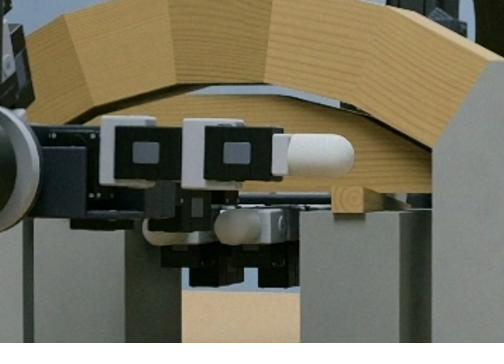

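Emit:
move(arm3={"target": [-0.050, -0.033, 0.938, 0.5125, 0.487, 0.487, 0.5125], "speed": 0.05, "joints": {"hand_index_mcp": 0.66, "hand_middle_mcp": 0.66, "hand_current_limit": -0.5, "hand_speed": -0.85}}, cameras=["cam_front"])

Emit:
zoom_image(camera="cam_front", region=[180, 150, 430, 320])

Scene clock: 352.50 s.
Joint torques (N m): arm1=[0.56 -8.23 4.62 1.83 -0.14 -0.15] | arm2=[-0.5 2.49 9.77 2.22 0.11 0.03] | arm3=[0.32 -14.68 5.04 1.83 0.1 -0.3] | arm4=[-1.03 2.08 11.75 2.14 0.09 -0.03]
Motor temperatures (°C): arm1=[23 24 28 25 25 23] | arm2=[22 25 50 28 24 25] | arm3=[26 28 27 24 23 24] | arm4=[23 23 51 23 24 24]
Heat: arm1: hottest joint3_rad 28 °C; arm2: hottest joint3_rad 50 °C; arm3: hottest joint2_rad 28 °C; arm4: hottest joint3_rad 51 °C.
move: arm3 off_target
Joint velocities: within noise
arm1: as last shown
arm2.joint_positions: joint1_rad=-0.424 joint2_rad=+0.625 joint3_rad=+1.380 joint4_rad=-1.167 joint5_rad=+0.021 joint6_rad=+1.113 hand_index_mcp=+0.755 hand_index_abd=+0.001 hand_index_pip=+0.577 hand_index_dip=+0.696 hand_middle_mcp=+0.755 hand_middle_abd=+0.001 hand_middle_pip=+0.577 hand_middle_dip=+0.696 hand_ring_mcp=+0.755 hand_ring_abd=+0.001 hand_ring_pip=+0.577 hand_ring_dip=+0.696 hand_thumb_cmc=+0.715 hand_thumb_axl=+0.677 hand_thumb_mcp=+0.226 hand_thumb_ipl=+0.168 hand_current_limit=+0.400 hand_speed=-0.600
arm2.joint_status: not commanded
arm2.hand_state: goal,goal,goal,goal,goal,goal,goal,goal,goal,goal,goal,goal,goal,goal,goal,goal
arm2.index_mcp_current_ma: 0
arm2.index_abd_current_ma: 0
arm2.index_pip_current_ma: 0
arm2.index_dip_current_ma: 0
arm2.middle_mcp_current_ma: 0
arm2.middle_abd_current_ma: 0
arm2.middle_pip_current_ma: 0
arm2.middle_dip_current_ma: 0
arm2.ring_mcp_current_ma: 0
arm2.ring_abd_current_ma: 0
arm2.ring_pip_current_ma: 0
arm2.ring_dip_current_ma: 0
arm2.thumb_cmc_current_ma: 0
arm2.thumb_axl_current_ma: 0
arm2.thumb_mcp_current_ma: 0
arm2.thumb_ipl_current_ma: 0
arm2.hand_goal_index_mcp: 0.754
arm2.hand_goal_index_abd: 0.000
arm2.hand_goal_index_pip: 0.576
arm2.hand_goal_index_dip: 0.696
arm2.hand_goal_middle_mcp: 0.754
arm2.hand_goal_middle_abd: 0.000
arm2.hand_goal_middle_pip: 0.576
arm2.hand_goal_middle_dip: 0.696
arm2.hand_goal_ring_mcp: 0.754
arm2.hand_goal_ring_abd: 0.000
arm2.hand_goal_ring_pip: 0.576
arm2.hand_goal_ring_dip: 0.696
arm2.hand_goal_thumb_cmc: 0.714
arm2.hand_goal_thumb_axl: 0.678
arm2.hand_goal_thumb_mcp: 0.226
arm2.hand_goal_thumb_ipl: 0.168
arm2.hand: x=-0.1886 y=+0.4486 z=+1.3925 quat_wxyz=(+0.525, +0.593, -0.587, +0.171) (m; scene frame)
arm2.hand_target: x=-0.1869 y=+0.4521 z=+1.4041 quat_wxyz=(+0.534, +0.588, -0.582, +0.175) (m; scene frame)
arm2.hand_status: not commanded
arm3.joint_positions: joint1_rad=-0.059 joint2_rad=+2.074 joint3_rad=+0.737 joint4_rad=+1.325 joint5_rad=-0.020 joint6_rad=+0.013 hand_index_mcp=+0.685 hand_index_abd=+0.000 hand_index_pip=+0.583 hand_index_dip=+0.696 hand_middle_mcp=+0.689 hand_middle_abd=-0.001 hand_middle_pip=+0.583 hand_middle_dip=+0.696 hand_ring_mcp=-0.822 hand_ring_abd=+0.001 hand_ring_pip=+0.576 hand_ring_dip=+0.694 hand_thumb_cmc=+0.723 hand_thumb_axl=+0.677 hand_thumb_mcp=+0.226 hand_thumb_ipl=+0.168 hand_current_limit=-0.500 hand_speed=-0.850
arm3.joint_status: hand_index_mcp off_target (ended at +0.685, target +0.660); hand_middle_mcp off_target (ended at +0.689, target +0.660); the others done
arm3.hand_state: blocked,goal,goal,goal,blocked,goal,goal,goal,goal,goal,goal,goal,goal,goal,goal,goal
arm3.index_mcp_current_ma: 33
arm3.index_abd_current_ma: 0
arm3.index_pip_current_ma: 4
arm3.index_dip_current_ma: 0
arm3.middle_mcp_current_ma: 42
arm3.middle_abd_current_ma: 0
arm3.middle_pip_current_ma: 4
arm3.middle_dip_current_ma: 0
arm3.ring_mcp_current_ma: -1
arm3.ring_abd_current_ma: 0
arm3.ring_pip_current_ma: 0
arm3.ring_dip_current_ma: -1
arm3.thumb_cmc_current_ma: 7
arm3.thumb_axl_current_ma: 0
arm3.thumb_mcp_current_ma: 0
arm3.thumb_ipl_current_ma: 0
arm3.hand_goal_index_mcp: 0.660
arm3.hand_goal_index_abd: 0.000
arm3.hand_goal_index_pip: 0.576
arm3.hand_goal_index_dip: 0.696
arm3.hand_goal_middle_mcp: 0.660
arm3.hand_goal_middle_abd: 0.000
arm3.hand_goal_middle_pip: 0.576
arm3.hand_goal_middle_dip: 0.696
arm3.hand_goal_ring_mcp: -0.820
arm3.hand_goal_ring_abd: 0.000
arm3.hand_goal_ring_pip: 0.576
arm3.hand_goal_ring_dip: 0.696
arm3.hand_goal_thumb_cmc: 0.714
arm3.hand_goal_thumb_axl: 0.678
arm3.hand_goal_thumb_mcp: 0.226
arm3.hand_goal_thumb_ipl: 0.168
arm3.hand: x=-0.0521 y=-0.0407 z=+0.9072 quat_wxyz=(+0.497, +0.508, +0.496, +0.500) (m; scene frame)
arm3.hand_target: x=-0.0506 y=-0.0331 z=+0.9374 quat_wxyz=(+0.513, +0.487, +0.487, +0.513) (m; scene frame)
arm3.hand_status: off_target (0.032 m and 3.5 deg from the pose sent, 0.039 m and 1.7 deg at the start)
arm4.joint_positions: joint1_rad=-0.645 joint2_rad=+0.632 joint3_rad=+1.316 joint4_rad=-1.349 joint5_rad=+0.066 joint6_rad=+1.131 hand_index_mcp=+0.754 hand_index_abd=+0.000 hand_index_pip=+0.577 hand_index_dip=+0.696 hand_middle_mcp=+0.754 hand_middle_abd=+0.000 hand_middle_pip=+0.577 hand_middle_dip=+0.696 hand_ring_mcp=+0.754 hand_ring_abd=+0.000 hand_ring_pip=+0.577 hand_ring_dip=+0.696 hand_thumb_cmc=+0.714 hand_thumb_axl=+0.677 hand_thumb_mcp=+0.225 hand_thumb_ipl=+0.168 hand_current_limit=+0.400 hand_speed=-0.600
arm4.joint_status: not commanded
arm4.hand_state: goal,goal,goal,goal,goal,goal,goal,goal,goal,goal,goal,goal,goal,goal,goal,goal
arm4.index_mcp_current_ma: 0
arm4.index_abd_current_ma: 0
arm4.index_pip_current_ma: 2
arm4.index_dip_current_ma: 0
arm4.middle_mcp_current_ma: 0
arm4.middle_abd_current_ma: 0
arm4.middle_pip_current_ma: 2
arm4.middle_dip_current_ma: 0
arm4.ring_mcp_current_ma: 0
arm4.ring_abd_current_ma: 0
arm4.ring_pip_current_ma: 2
arm4.ring_dip_current_ma: 0
arm4.thumb_cmc_current_ma: 1
arm4.thumb_axl_current_ma: -2
arm4.thumb_mcp_current_ma: -2
arm4.thumb_ipl_current_ma: -1
arm4.hand_goal_index_mcp: 0.754
arm4.hand_goal_index_abd: 0.000
arm4.hand_goal_index_pip: 0.576
arm4.hand_goal_index_dip: 0.696
arm4.hand_goal_middle_mcp: 0.754
arm4.hand_goal_middle_abd: 0.000
arm4.hand_goal_middle_pip: 0.576
arm4.hand_goal_middle_dip: 0.696
arm4.hand_goal_ring_mcp: 0.754
arm4.hand_goal_ring_abd: 0.000
arm4.hand_goal_ring_pip: 0.576
arm4.hand_goal_ring_dip: 0.696
arm4.hand_goal_thumb_cmc: 0.714
arm4.hand_goal_thumb_axl: 0.678
arm4.hand_goal_thumb_mcp: 0.226
arm4.hand_goal_thumb_ipl: 0.168
arm4.hand: x=+0.2259 y=-0.5104 z=+1.3005 quat_wxyz=(-0.070, +0.711, +0.550, +0.432) (m; scene frame)
arm4.hand_target: x=+0.2246 y=-0.5120 z=+1.3144 quat_wxyz=(-0.073, +0.706, +0.545, +0.446) (m; scene frame)
arm4.hand_status: not commanded
pictures: cam_front

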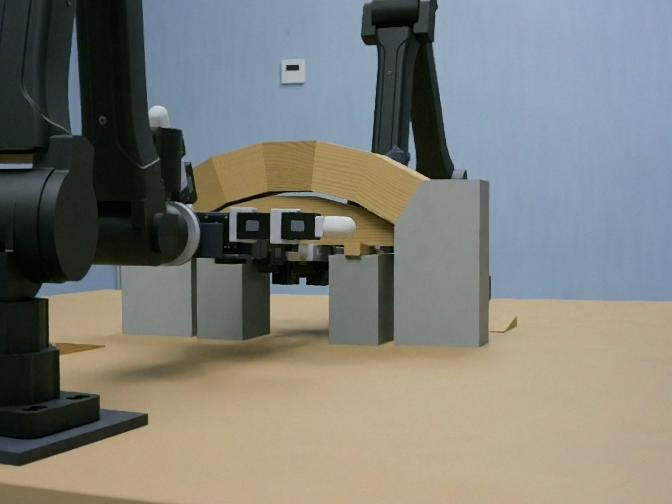

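Scaled by 2.016 from the camera's 672x504 image, which has a finer 960x720 frame.

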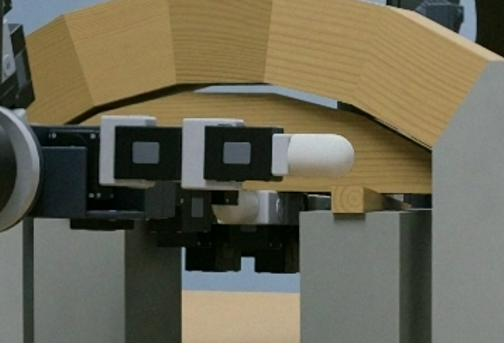

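Emit:
move(arm1={"target": [0.097, -0.026, 0.950, -0.5065, -0.4935, 0.4935, 0.5065], "speed": 0.04}, arm3={"target": [-0.1025, -0.036, 0.944, 0.5125, 0.487, 0.487, 0.5125], "speed": 0.04, "joints": {"hand_index_mcp": 0.615, "hand_middle_mcp": 0.615}}, cameras=["cam_front", "cam_top"])

Emit:
zoom_image(camera="cam_front", region=[180, 130, 430, 280])

Scene clock: 370.10 s.
Joint torques (N m): arm1=[0.62 -10.11 5.6 1.83 -0.1 -0.14] | arm2=[-0.56 2.43 9.78 2.17 0.11 0.03] | arm3=[-0.5 -13.16 4.19 3.75 -0.19 -0.3] | arm4=[-0.79 2.02 11.64 2.21 0.1 -0.03]
Motor temperatures (°C): arm1=[23 24 28 25 25 23] | arm2=[22 25 50 28 24 25] | arm3=[26 31 27 24 23 24] | arm4=[23 23 51 23 24 24]
Heat: arm1: hottest joint3_rad 28 °C; arm2: hottest joint3_rad 50 °C; arm3: hottest joint2_rad 31 °C; arm4: hottest joint3_rad 51 °C.
move: arm1 off_target; arm3 off_target
Joint velocities: within noise
arm1.joint_positions: joint1_rad=+0.158 joint2_rad=+1.796 joint3_rad=+0.575 joint4_rad=+1.229 joint5_rad=+0.115 joint6_rad=-0.007 hand_index_mcp=+0.763 hand_index_abd=+0.001 hand_index_pip=+0.576 hand_index_dip=+0.696 hand_middle_mcp=+0.763 hand_middle_abd=+0.000 hand_middle_pip=+0.576 hand_middle_dip=+0.695 hand_ring_mcp=-0.821 hand_ring_abd=+0.002 hand_ring_pip=+0.576 hand_ring_dip=+0.694 hand_thumb_cmc=+0.723 hand_thumb_axl=+0.677 hand_thumb_mcp=+0.226 hand_thumb_ipl=+0.168 hand_current_limit=+0.700 hand_speed=-0.700
arm1.joint_status: not commanded
arm1.hand_state: goal,goal,goal,goal,goal,goal,goal,goal,goal,goal,goal,goal,goal,goal,goal,goal
arm1.index_mcp_current_ma: 12
arm1.index_abd_current_ma: 0
arm1.index_pip_current_ma: 0
arm1.index_dip_current_ma: 0
arm1.middle_mcp_current_ma: 12
arm1.middle_abd_current_ma: 0
arm1.middle_pip_current_ma: 0
arm1.middle_dip_current_ma: -1
arm1.ring_mcp_current_ma: -1
arm1.ring_abd_current_ma: 1
arm1.ring_pip_current_ma: 0
arm1.ring_dip_current_ma: -2
arm1.thumb_cmc_current_ma: 11
arm1.thumb_axl_current_ma: 0
arm1.thumb_mcp_current_ma: 0
arm1.thumb_ipl_current_ma: 0
arm1.hand_goal_index_mcp: 0.754
arm1.hand_goal_index_abd: 0.000
arm1.hand_goal_index_pip: 0.576
arm1.hand_goal_index_dip: 0.696
arm1.hand_goal_middle_mcp: 0.754
arm1.hand_goal_middle_abd: 0.000
arm1.hand_goal_middle_pip: 0.576
arm1.hand_goal_middle_dip: 0.696
arm1.hand_goal_ring_mcp: -0.820
arm1.hand_goal_ring_abd: 0.000
arm1.hand_goal_ring_pip: 0.576
arm1.hand_goal_ring_dip: 0.696
arm1.hand_goal_thumb_cmc: 0.714
arm1.hand_goal_thumb_axl: 0.678
arm1.hand_goal_thumb_mcp: 0.226
arm1.hand_goal_thumb_ipl: 0.168
arm1.hand: x=+0.1069 y=-0.0320 z=+0.9437 quat_wxyz=(-0.508, -0.499, +0.497, +0.497) (m; scene frame)
arm1.hand_target: x=+0.0975 y=-0.0259 z=+0.9500 quat_wxyz=(-0.506, -0.494, +0.493, +0.506) (m; scene frame)
arm1.hand_status: off_target (0.013 m and 1.3 deg from the pose sent, 0.072 m and 1.2 deg at the start)
arm2, arm4: as last shown
arm3.joint_positions: joint1_rad=-0.059 joint2_rad=+2.009 joint3_rad=+0.589 joint4_rad=+1.370 joint5_rad=-0.022 joint6_rad=+0.013 hand_index_mcp=+0.669 hand_index_abd=+0.001 hand_index_pip=+0.588 hand_index_dip=+0.697 hand_middle_mcp=+0.689 hand_middle_abd=+0.001 hand_middle_pip=+0.586 hand_middle_dip=+0.696 hand_ring_mcp=-0.822 hand_ring_abd=+0.001 hand_ring_pip=+0.576 hand_ring_dip=+0.694 hand_thumb_cmc=+0.723 hand_thumb_axl=+0.677 hand_thumb_mcp=+0.226 hand_thumb_ipl=+0.168 hand_current_limit=-0.500 hand_speed=-0.850
arm3.joint_status: hand_index_mcp off_target (ended at +0.669, target +0.615); hand_middle_mcp off_target (ended at +0.689, target +0.615)
arm3.hand_state: blocked,goal,goal,goal,blocked,goal,goal,goal,goal,goal,goal,goal,goal,goal,goal,goal
arm3.index_mcp_current_ma: 105
arm3.index_abd_current_ma: 0
arm3.index_pip_current_ma: 9
arm3.index_dip_current_ma: 0
arm3.middle_mcp_current_ma: 138
arm3.middle_abd_current_ma: 0
arm3.middle_pip_current_ma: 7
arm3.middle_dip_current_ma: 0
arm3.ring_mcp_current_ma: -1
arm3.ring_abd_current_ma: 0
arm3.ring_pip_current_ma: 0
arm3.ring_dip_current_ma: -1
arm3.thumb_cmc_current_ma: 7
arm3.thumb_axl_current_ma: 0
arm3.thumb_mcp_current_ma: 0
arm3.thumb_ipl_current_ma: 0
arm3.hand_goal_index_mcp: 0.616
arm3.hand_goal_index_abd: 0.000
arm3.hand_goal_index_pip: 0.576
arm3.hand_goal_index_dip: 0.696
arm3.hand_goal_middle_mcp: 0.616
arm3.hand_goal_middle_abd: 0.000
arm3.hand_goal_middle_pip: 0.576
arm3.hand_goal_middle_dip: 0.696
arm3.hand_goal_ring_mcp: -0.820
arm3.hand_goal_ring_abd: 0.000
arm3.hand_goal_ring_pip: 0.576
arm3.hand_goal_ring_dip: 0.696
arm3.hand_goal_thumb_cmc: 0.714
arm3.hand_goal_thumb_axl: 0.678
arm3.hand_goal_thumb_mcp: 0.226
arm3.hand_goal_thumb_ipl: 0.168
arm3.hand: x=-0.1002 y=-0.0390 z=+0.9063 quat_wxyz=(+0.486, +0.517, +0.506, +0.490) (m; scene frame)
arm3.hand_target: x=-0.1031 y=-0.0360 z=+0.9428 quat_wxyz=(+0.513, +0.487, +0.487, +0.512) (m; scene frame)
arm3.hand_status: off_target (0.038 m and 5.7 deg from the pose sent, 0.063 m and 3.5 deg at the start)
pictures: cam_front, cam_top

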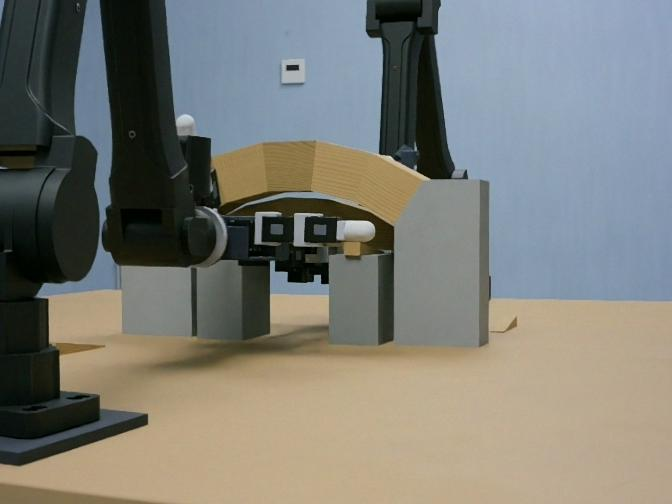

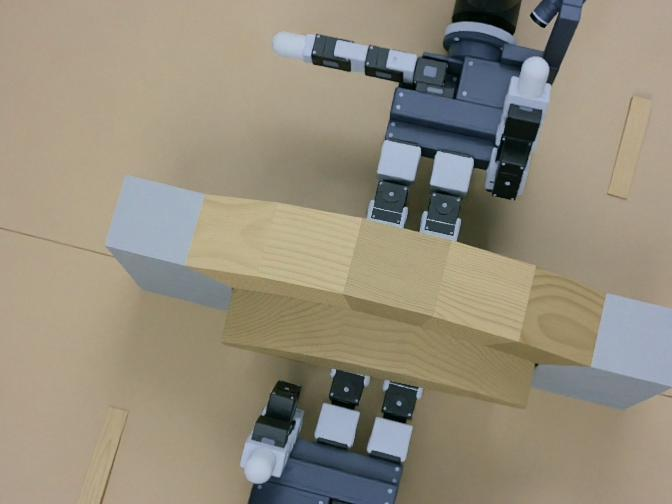

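Scaled by 2.016 from the camera's 672x504 image, which has a finer 960x720 frame.

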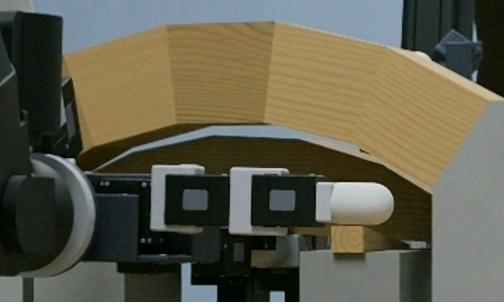

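Emit:
move(arm1={"target": [0.073, -0.024, 0.951, -0.5065, -0.4935, 0.4935, 0.5065], "speed": 0.04}, arm3={"target": [-0.129, -0.036, 0.946, 0.5213, 0.4777, 0.4777, 0.5213], "speed": 0.04, "joints": {"hand_index_mcp": 0.60, "hand_middle_mcp": 0.60, "hand_current_limit": 0.2}}, cameras=["cam_front", "cam_top", "cam_back"])

Emit:
zoom_image(camera="cam_front", region=[180, 130, 430, 280])

Scene clock: 383.47 s.
Joint torques (N m): arm1=[0.62 -10.64 5.83 1.66 -0.13 -0.14] | arm2=[-0.44 2.43 9.76 2.22 0.11 0.04] | arm3=[-0.56 -11.81 4.07 4.33 -0.12 -0.3] | arm4=[-0.62 2.26 11.69 2.18 0.09 -0.02]
Motor temperatures (°C): arm1=[23 24 28 25 25 23] | arm2=[22 25 50 28 24 25] | arm3=[26 31 26 24 23 24] | arm4=[23 23 51 23 24 24]
Heat: arm1: hottest joint3_rad 28 °C; arm2: hottest joint3_rad 50 °C; arm3: hottest joint2_rad 31 °C; arm4: hottest joint3_rad 51 °C.
move: arm1 off_target; arm3 off_target
Joint velocities: within noise
arm1.joint_positions: joint1_rad=+0.147 joint2_rad=+1.821 joint3_rad=+0.643 joint4_rad=+1.195 joint5_rad=+0.105 joint6_rad=-0.008 hand_index_mcp=+0.759 hand_index_abd=+0.001 hand_index_pip=+0.576 hand_index_dip=+0.696 hand_middle_mcp=+0.761 hand_middle_abd=+0.000 hand_middle_pip=+0.576 hand_middle_dip=+0.695 hand_ring_mcp=-0.821 hand_ring_abd=+0.002 hand_ring_pip=+0.576 hand_ring_dip=+0.694 hand_thumb_cmc=+0.723 hand_thumb_axl=+0.677 hand_thumb_mcp=+0.226 hand_thumb_ipl=+0.168 hand_current_limit=+0.700 hand_speed=-0.700
arm1.joint_status: not commanded
arm1.hand_state: goal,goal,goal,goal,goal,goal,goal,goal,goal,goal,goal,goal,goal,goal,goal,goal
arm1.index_mcp_current_ma: 6
arm1.index_abd_current_ma: 0
arm1.index_pip_current_ma: 0
arm1.index_dip_current_ma: 0
arm1.middle_mcp_current_ma: 9
arm1.middle_abd_current_ma: 0
arm1.middle_pip_current_ma: 0
arm1.middle_dip_current_ma: -1
arm1.ring_mcp_current_ma: -1
arm1.ring_abd_current_ma: 1
arm1.ring_pip_current_ma: 0
arm1.ring_dip_current_ma: -2
arm1.thumb_cmc_current_ma: 11
arm1.thumb_axl_current_ma: 0
arm1.thumb_mcp_current_ma: 0
arm1.thumb_ipl_current_ma: 0
arm1.hand_goal_index_mcp: 0.754
arm1.hand_goal_index_abd: 0.000
arm1.hand_goal_index_pip: 0.576
arm1.hand_goal_index_dip: 0.696
arm1.hand_goal_middle_mcp: 0.754
arm1.hand_goal_middle_abd: 0.000
arm1.hand_goal_middle_pip: 0.576
arm1.hand_goal_middle_dip: 0.696
arm1.hand_goal_ring_mcp: -0.820
arm1.hand_goal_ring_abd: 0.000
arm1.hand_goal_ring_pip: 0.576
arm1.hand_goal_ring_dip: 0.696
arm1.hand_goal_thumb_cmc: 0.714
arm1.hand_goal_thumb_axl: 0.678
arm1.hand_goal_thumb_mcp: 0.226
arm1.hand_goal_thumb_ipl: 0.168
arm1.hand: x=+0.0832 y=-0.0303 z=+0.9478 quat_wxyz=(-0.510, -0.496, +0.495, +0.499) (m; scene frame)
arm1.hand_target: x=+0.0735 y=-0.0239 z=+0.9510 quat_wxyz=(-0.506, -0.493, +0.494, +0.506) (m; scene frame)
arm1.hand_status: off_target (0.012 m and 1.0 deg from the pose sent, 0.036 m and 1.3 deg at the start)
arm2, arm4: as last shown
arm3.joint_positions: joint1_rad=-0.059 joint2_rad=+2.009 joint3_rad=+0.523 joint4_rad=+1.463 joint5_rad=-0.025 joint6_rad=+0.013 hand_index_mcp=+0.667 hand_index_abd=+0.000 hand_index_pip=+0.590 hand_index_dip=+0.698 hand_middle_mcp=+0.672 hand_middle_abd=+0.001 hand_middle_pip=+0.586 hand_middle_dip=+0.697 hand_ring_mcp=-0.822 hand_ring_abd=+0.001 hand_ring_pip=+0.576 hand_ring_dip=+0.694 hand_thumb_cmc=+0.723 hand_thumb_axl=+0.677 hand_thumb_mcp=+0.226 hand_thumb_ipl=+0.168 hand_current_limit=+0.200 hand_speed=-0.850
arm3.joint_status: hand_index_mcp off_target (ended at +0.667, target +0.600); hand_middle_mcp off_target (ended at +0.672, target +0.600); the others done
arm3.hand_state: blocked,goal,goal,goal,blocked,goal,goal,goal,goal,goal,goal,goal,goal,goal,goal,goal
arm3.index_mcp_current_ma: 151
arm3.index_abd_current_ma: 0
arm3.index_pip_current_ma: 12
arm3.index_dip_current_ma: 1
arm3.middle_mcp_current_ma: 169
arm3.middle_abd_current_ma: 0
arm3.middle_pip_current_ma: 8
arm3.middle_dip_current_ma: 0
arm3.ring_mcp_current_ma: -1
arm3.ring_abd_current_ma: 0
arm3.ring_pip_current_ma: 0
arm3.ring_dip_current_ma: -1
arm3.thumb_cmc_current_ma: 7
arm3.thumb_axl_current_ma: 0
arm3.thumb_mcp_current_ma: 0
arm3.thumb_ipl_current_ma: 0
arm3.hand_goal_index_mcp: 0.600
arm3.hand_goal_index_abd: 0.000
arm3.hand_goal_index_pip: 0.576
arm3.hand_goal_index_dip: 0.696
arm3.hand_goal_middle_mcp: 0.600
arm3.hand_goal_middle_abd: 0.000
arm3.hand_goal_middle_pip: 0.576
arm3.hand_goal_middle_dip: 0.696
arm3.hand_goal_ring_mcp: -0.820
arm3.hand_goal_ring_abd: 0.000
arm3.hand_goal_ring_pip: 0.576
arm3.hand_goal_ring_dip: 0.696
arm3.hand_goal_thumb_cmc: 0.714
arm3.hand_goal_thumb_axl: 0.678
arm3.hand_goal_thumb_mcp: 0.226
arm3.hand_goal_thumb_ipl: 0.168
arm3.hand: x=-0.1271 y=-0.0376 z=+0.9102 quat_wxyz=(+0.493, +0.509, +0.500, +0.498) (m; scene frame)
arm3.hand_target: x=-0.1298 y=-0.0360 z=+0.9448 quat_wxyz=(+0.521, +0.478, +0.478, +0.521) (m; scene frame)
arm3.hand_status: off_target (0.036 m and 6.1 deg from the pose sent, 0.049 m and 7.7 deg at the start)
pictures: cam_back, cam_front, cam_top

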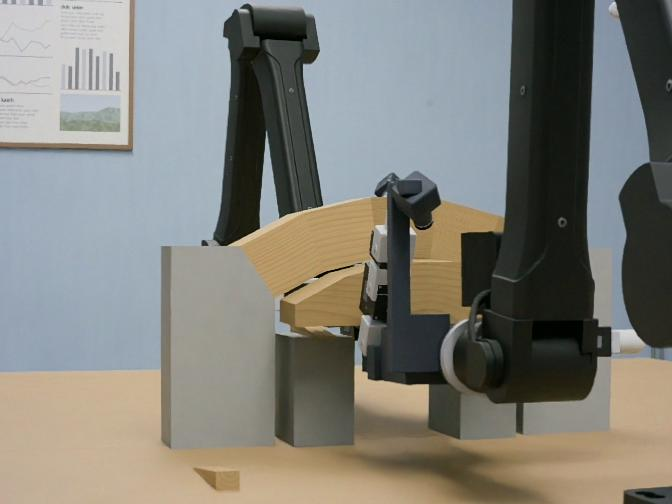

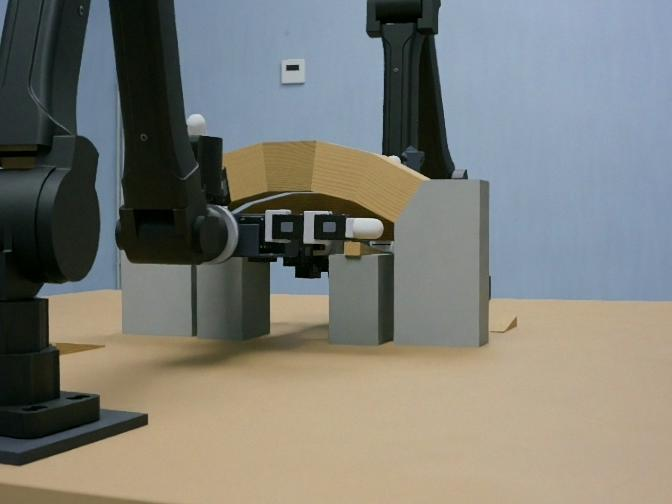

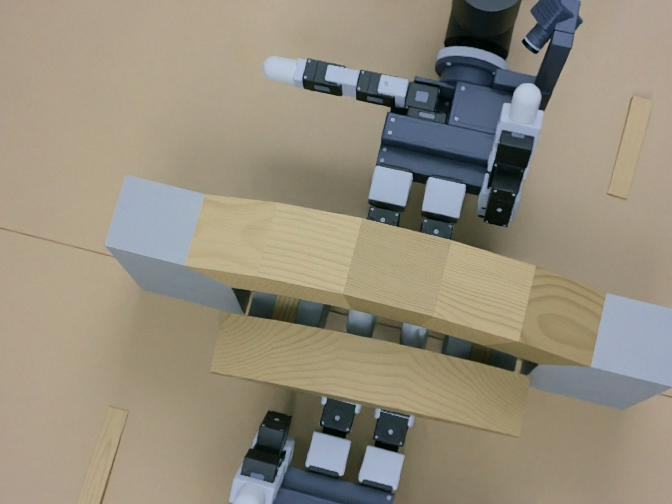

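Scaled by 2.016 from the camera's 672x504 image, which has a finer 960x720 frame.

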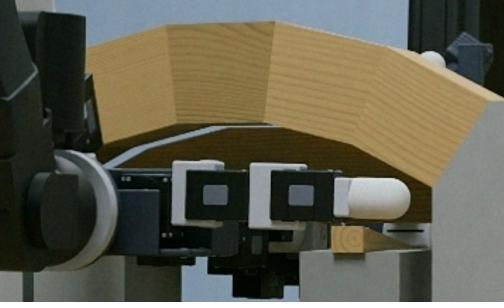

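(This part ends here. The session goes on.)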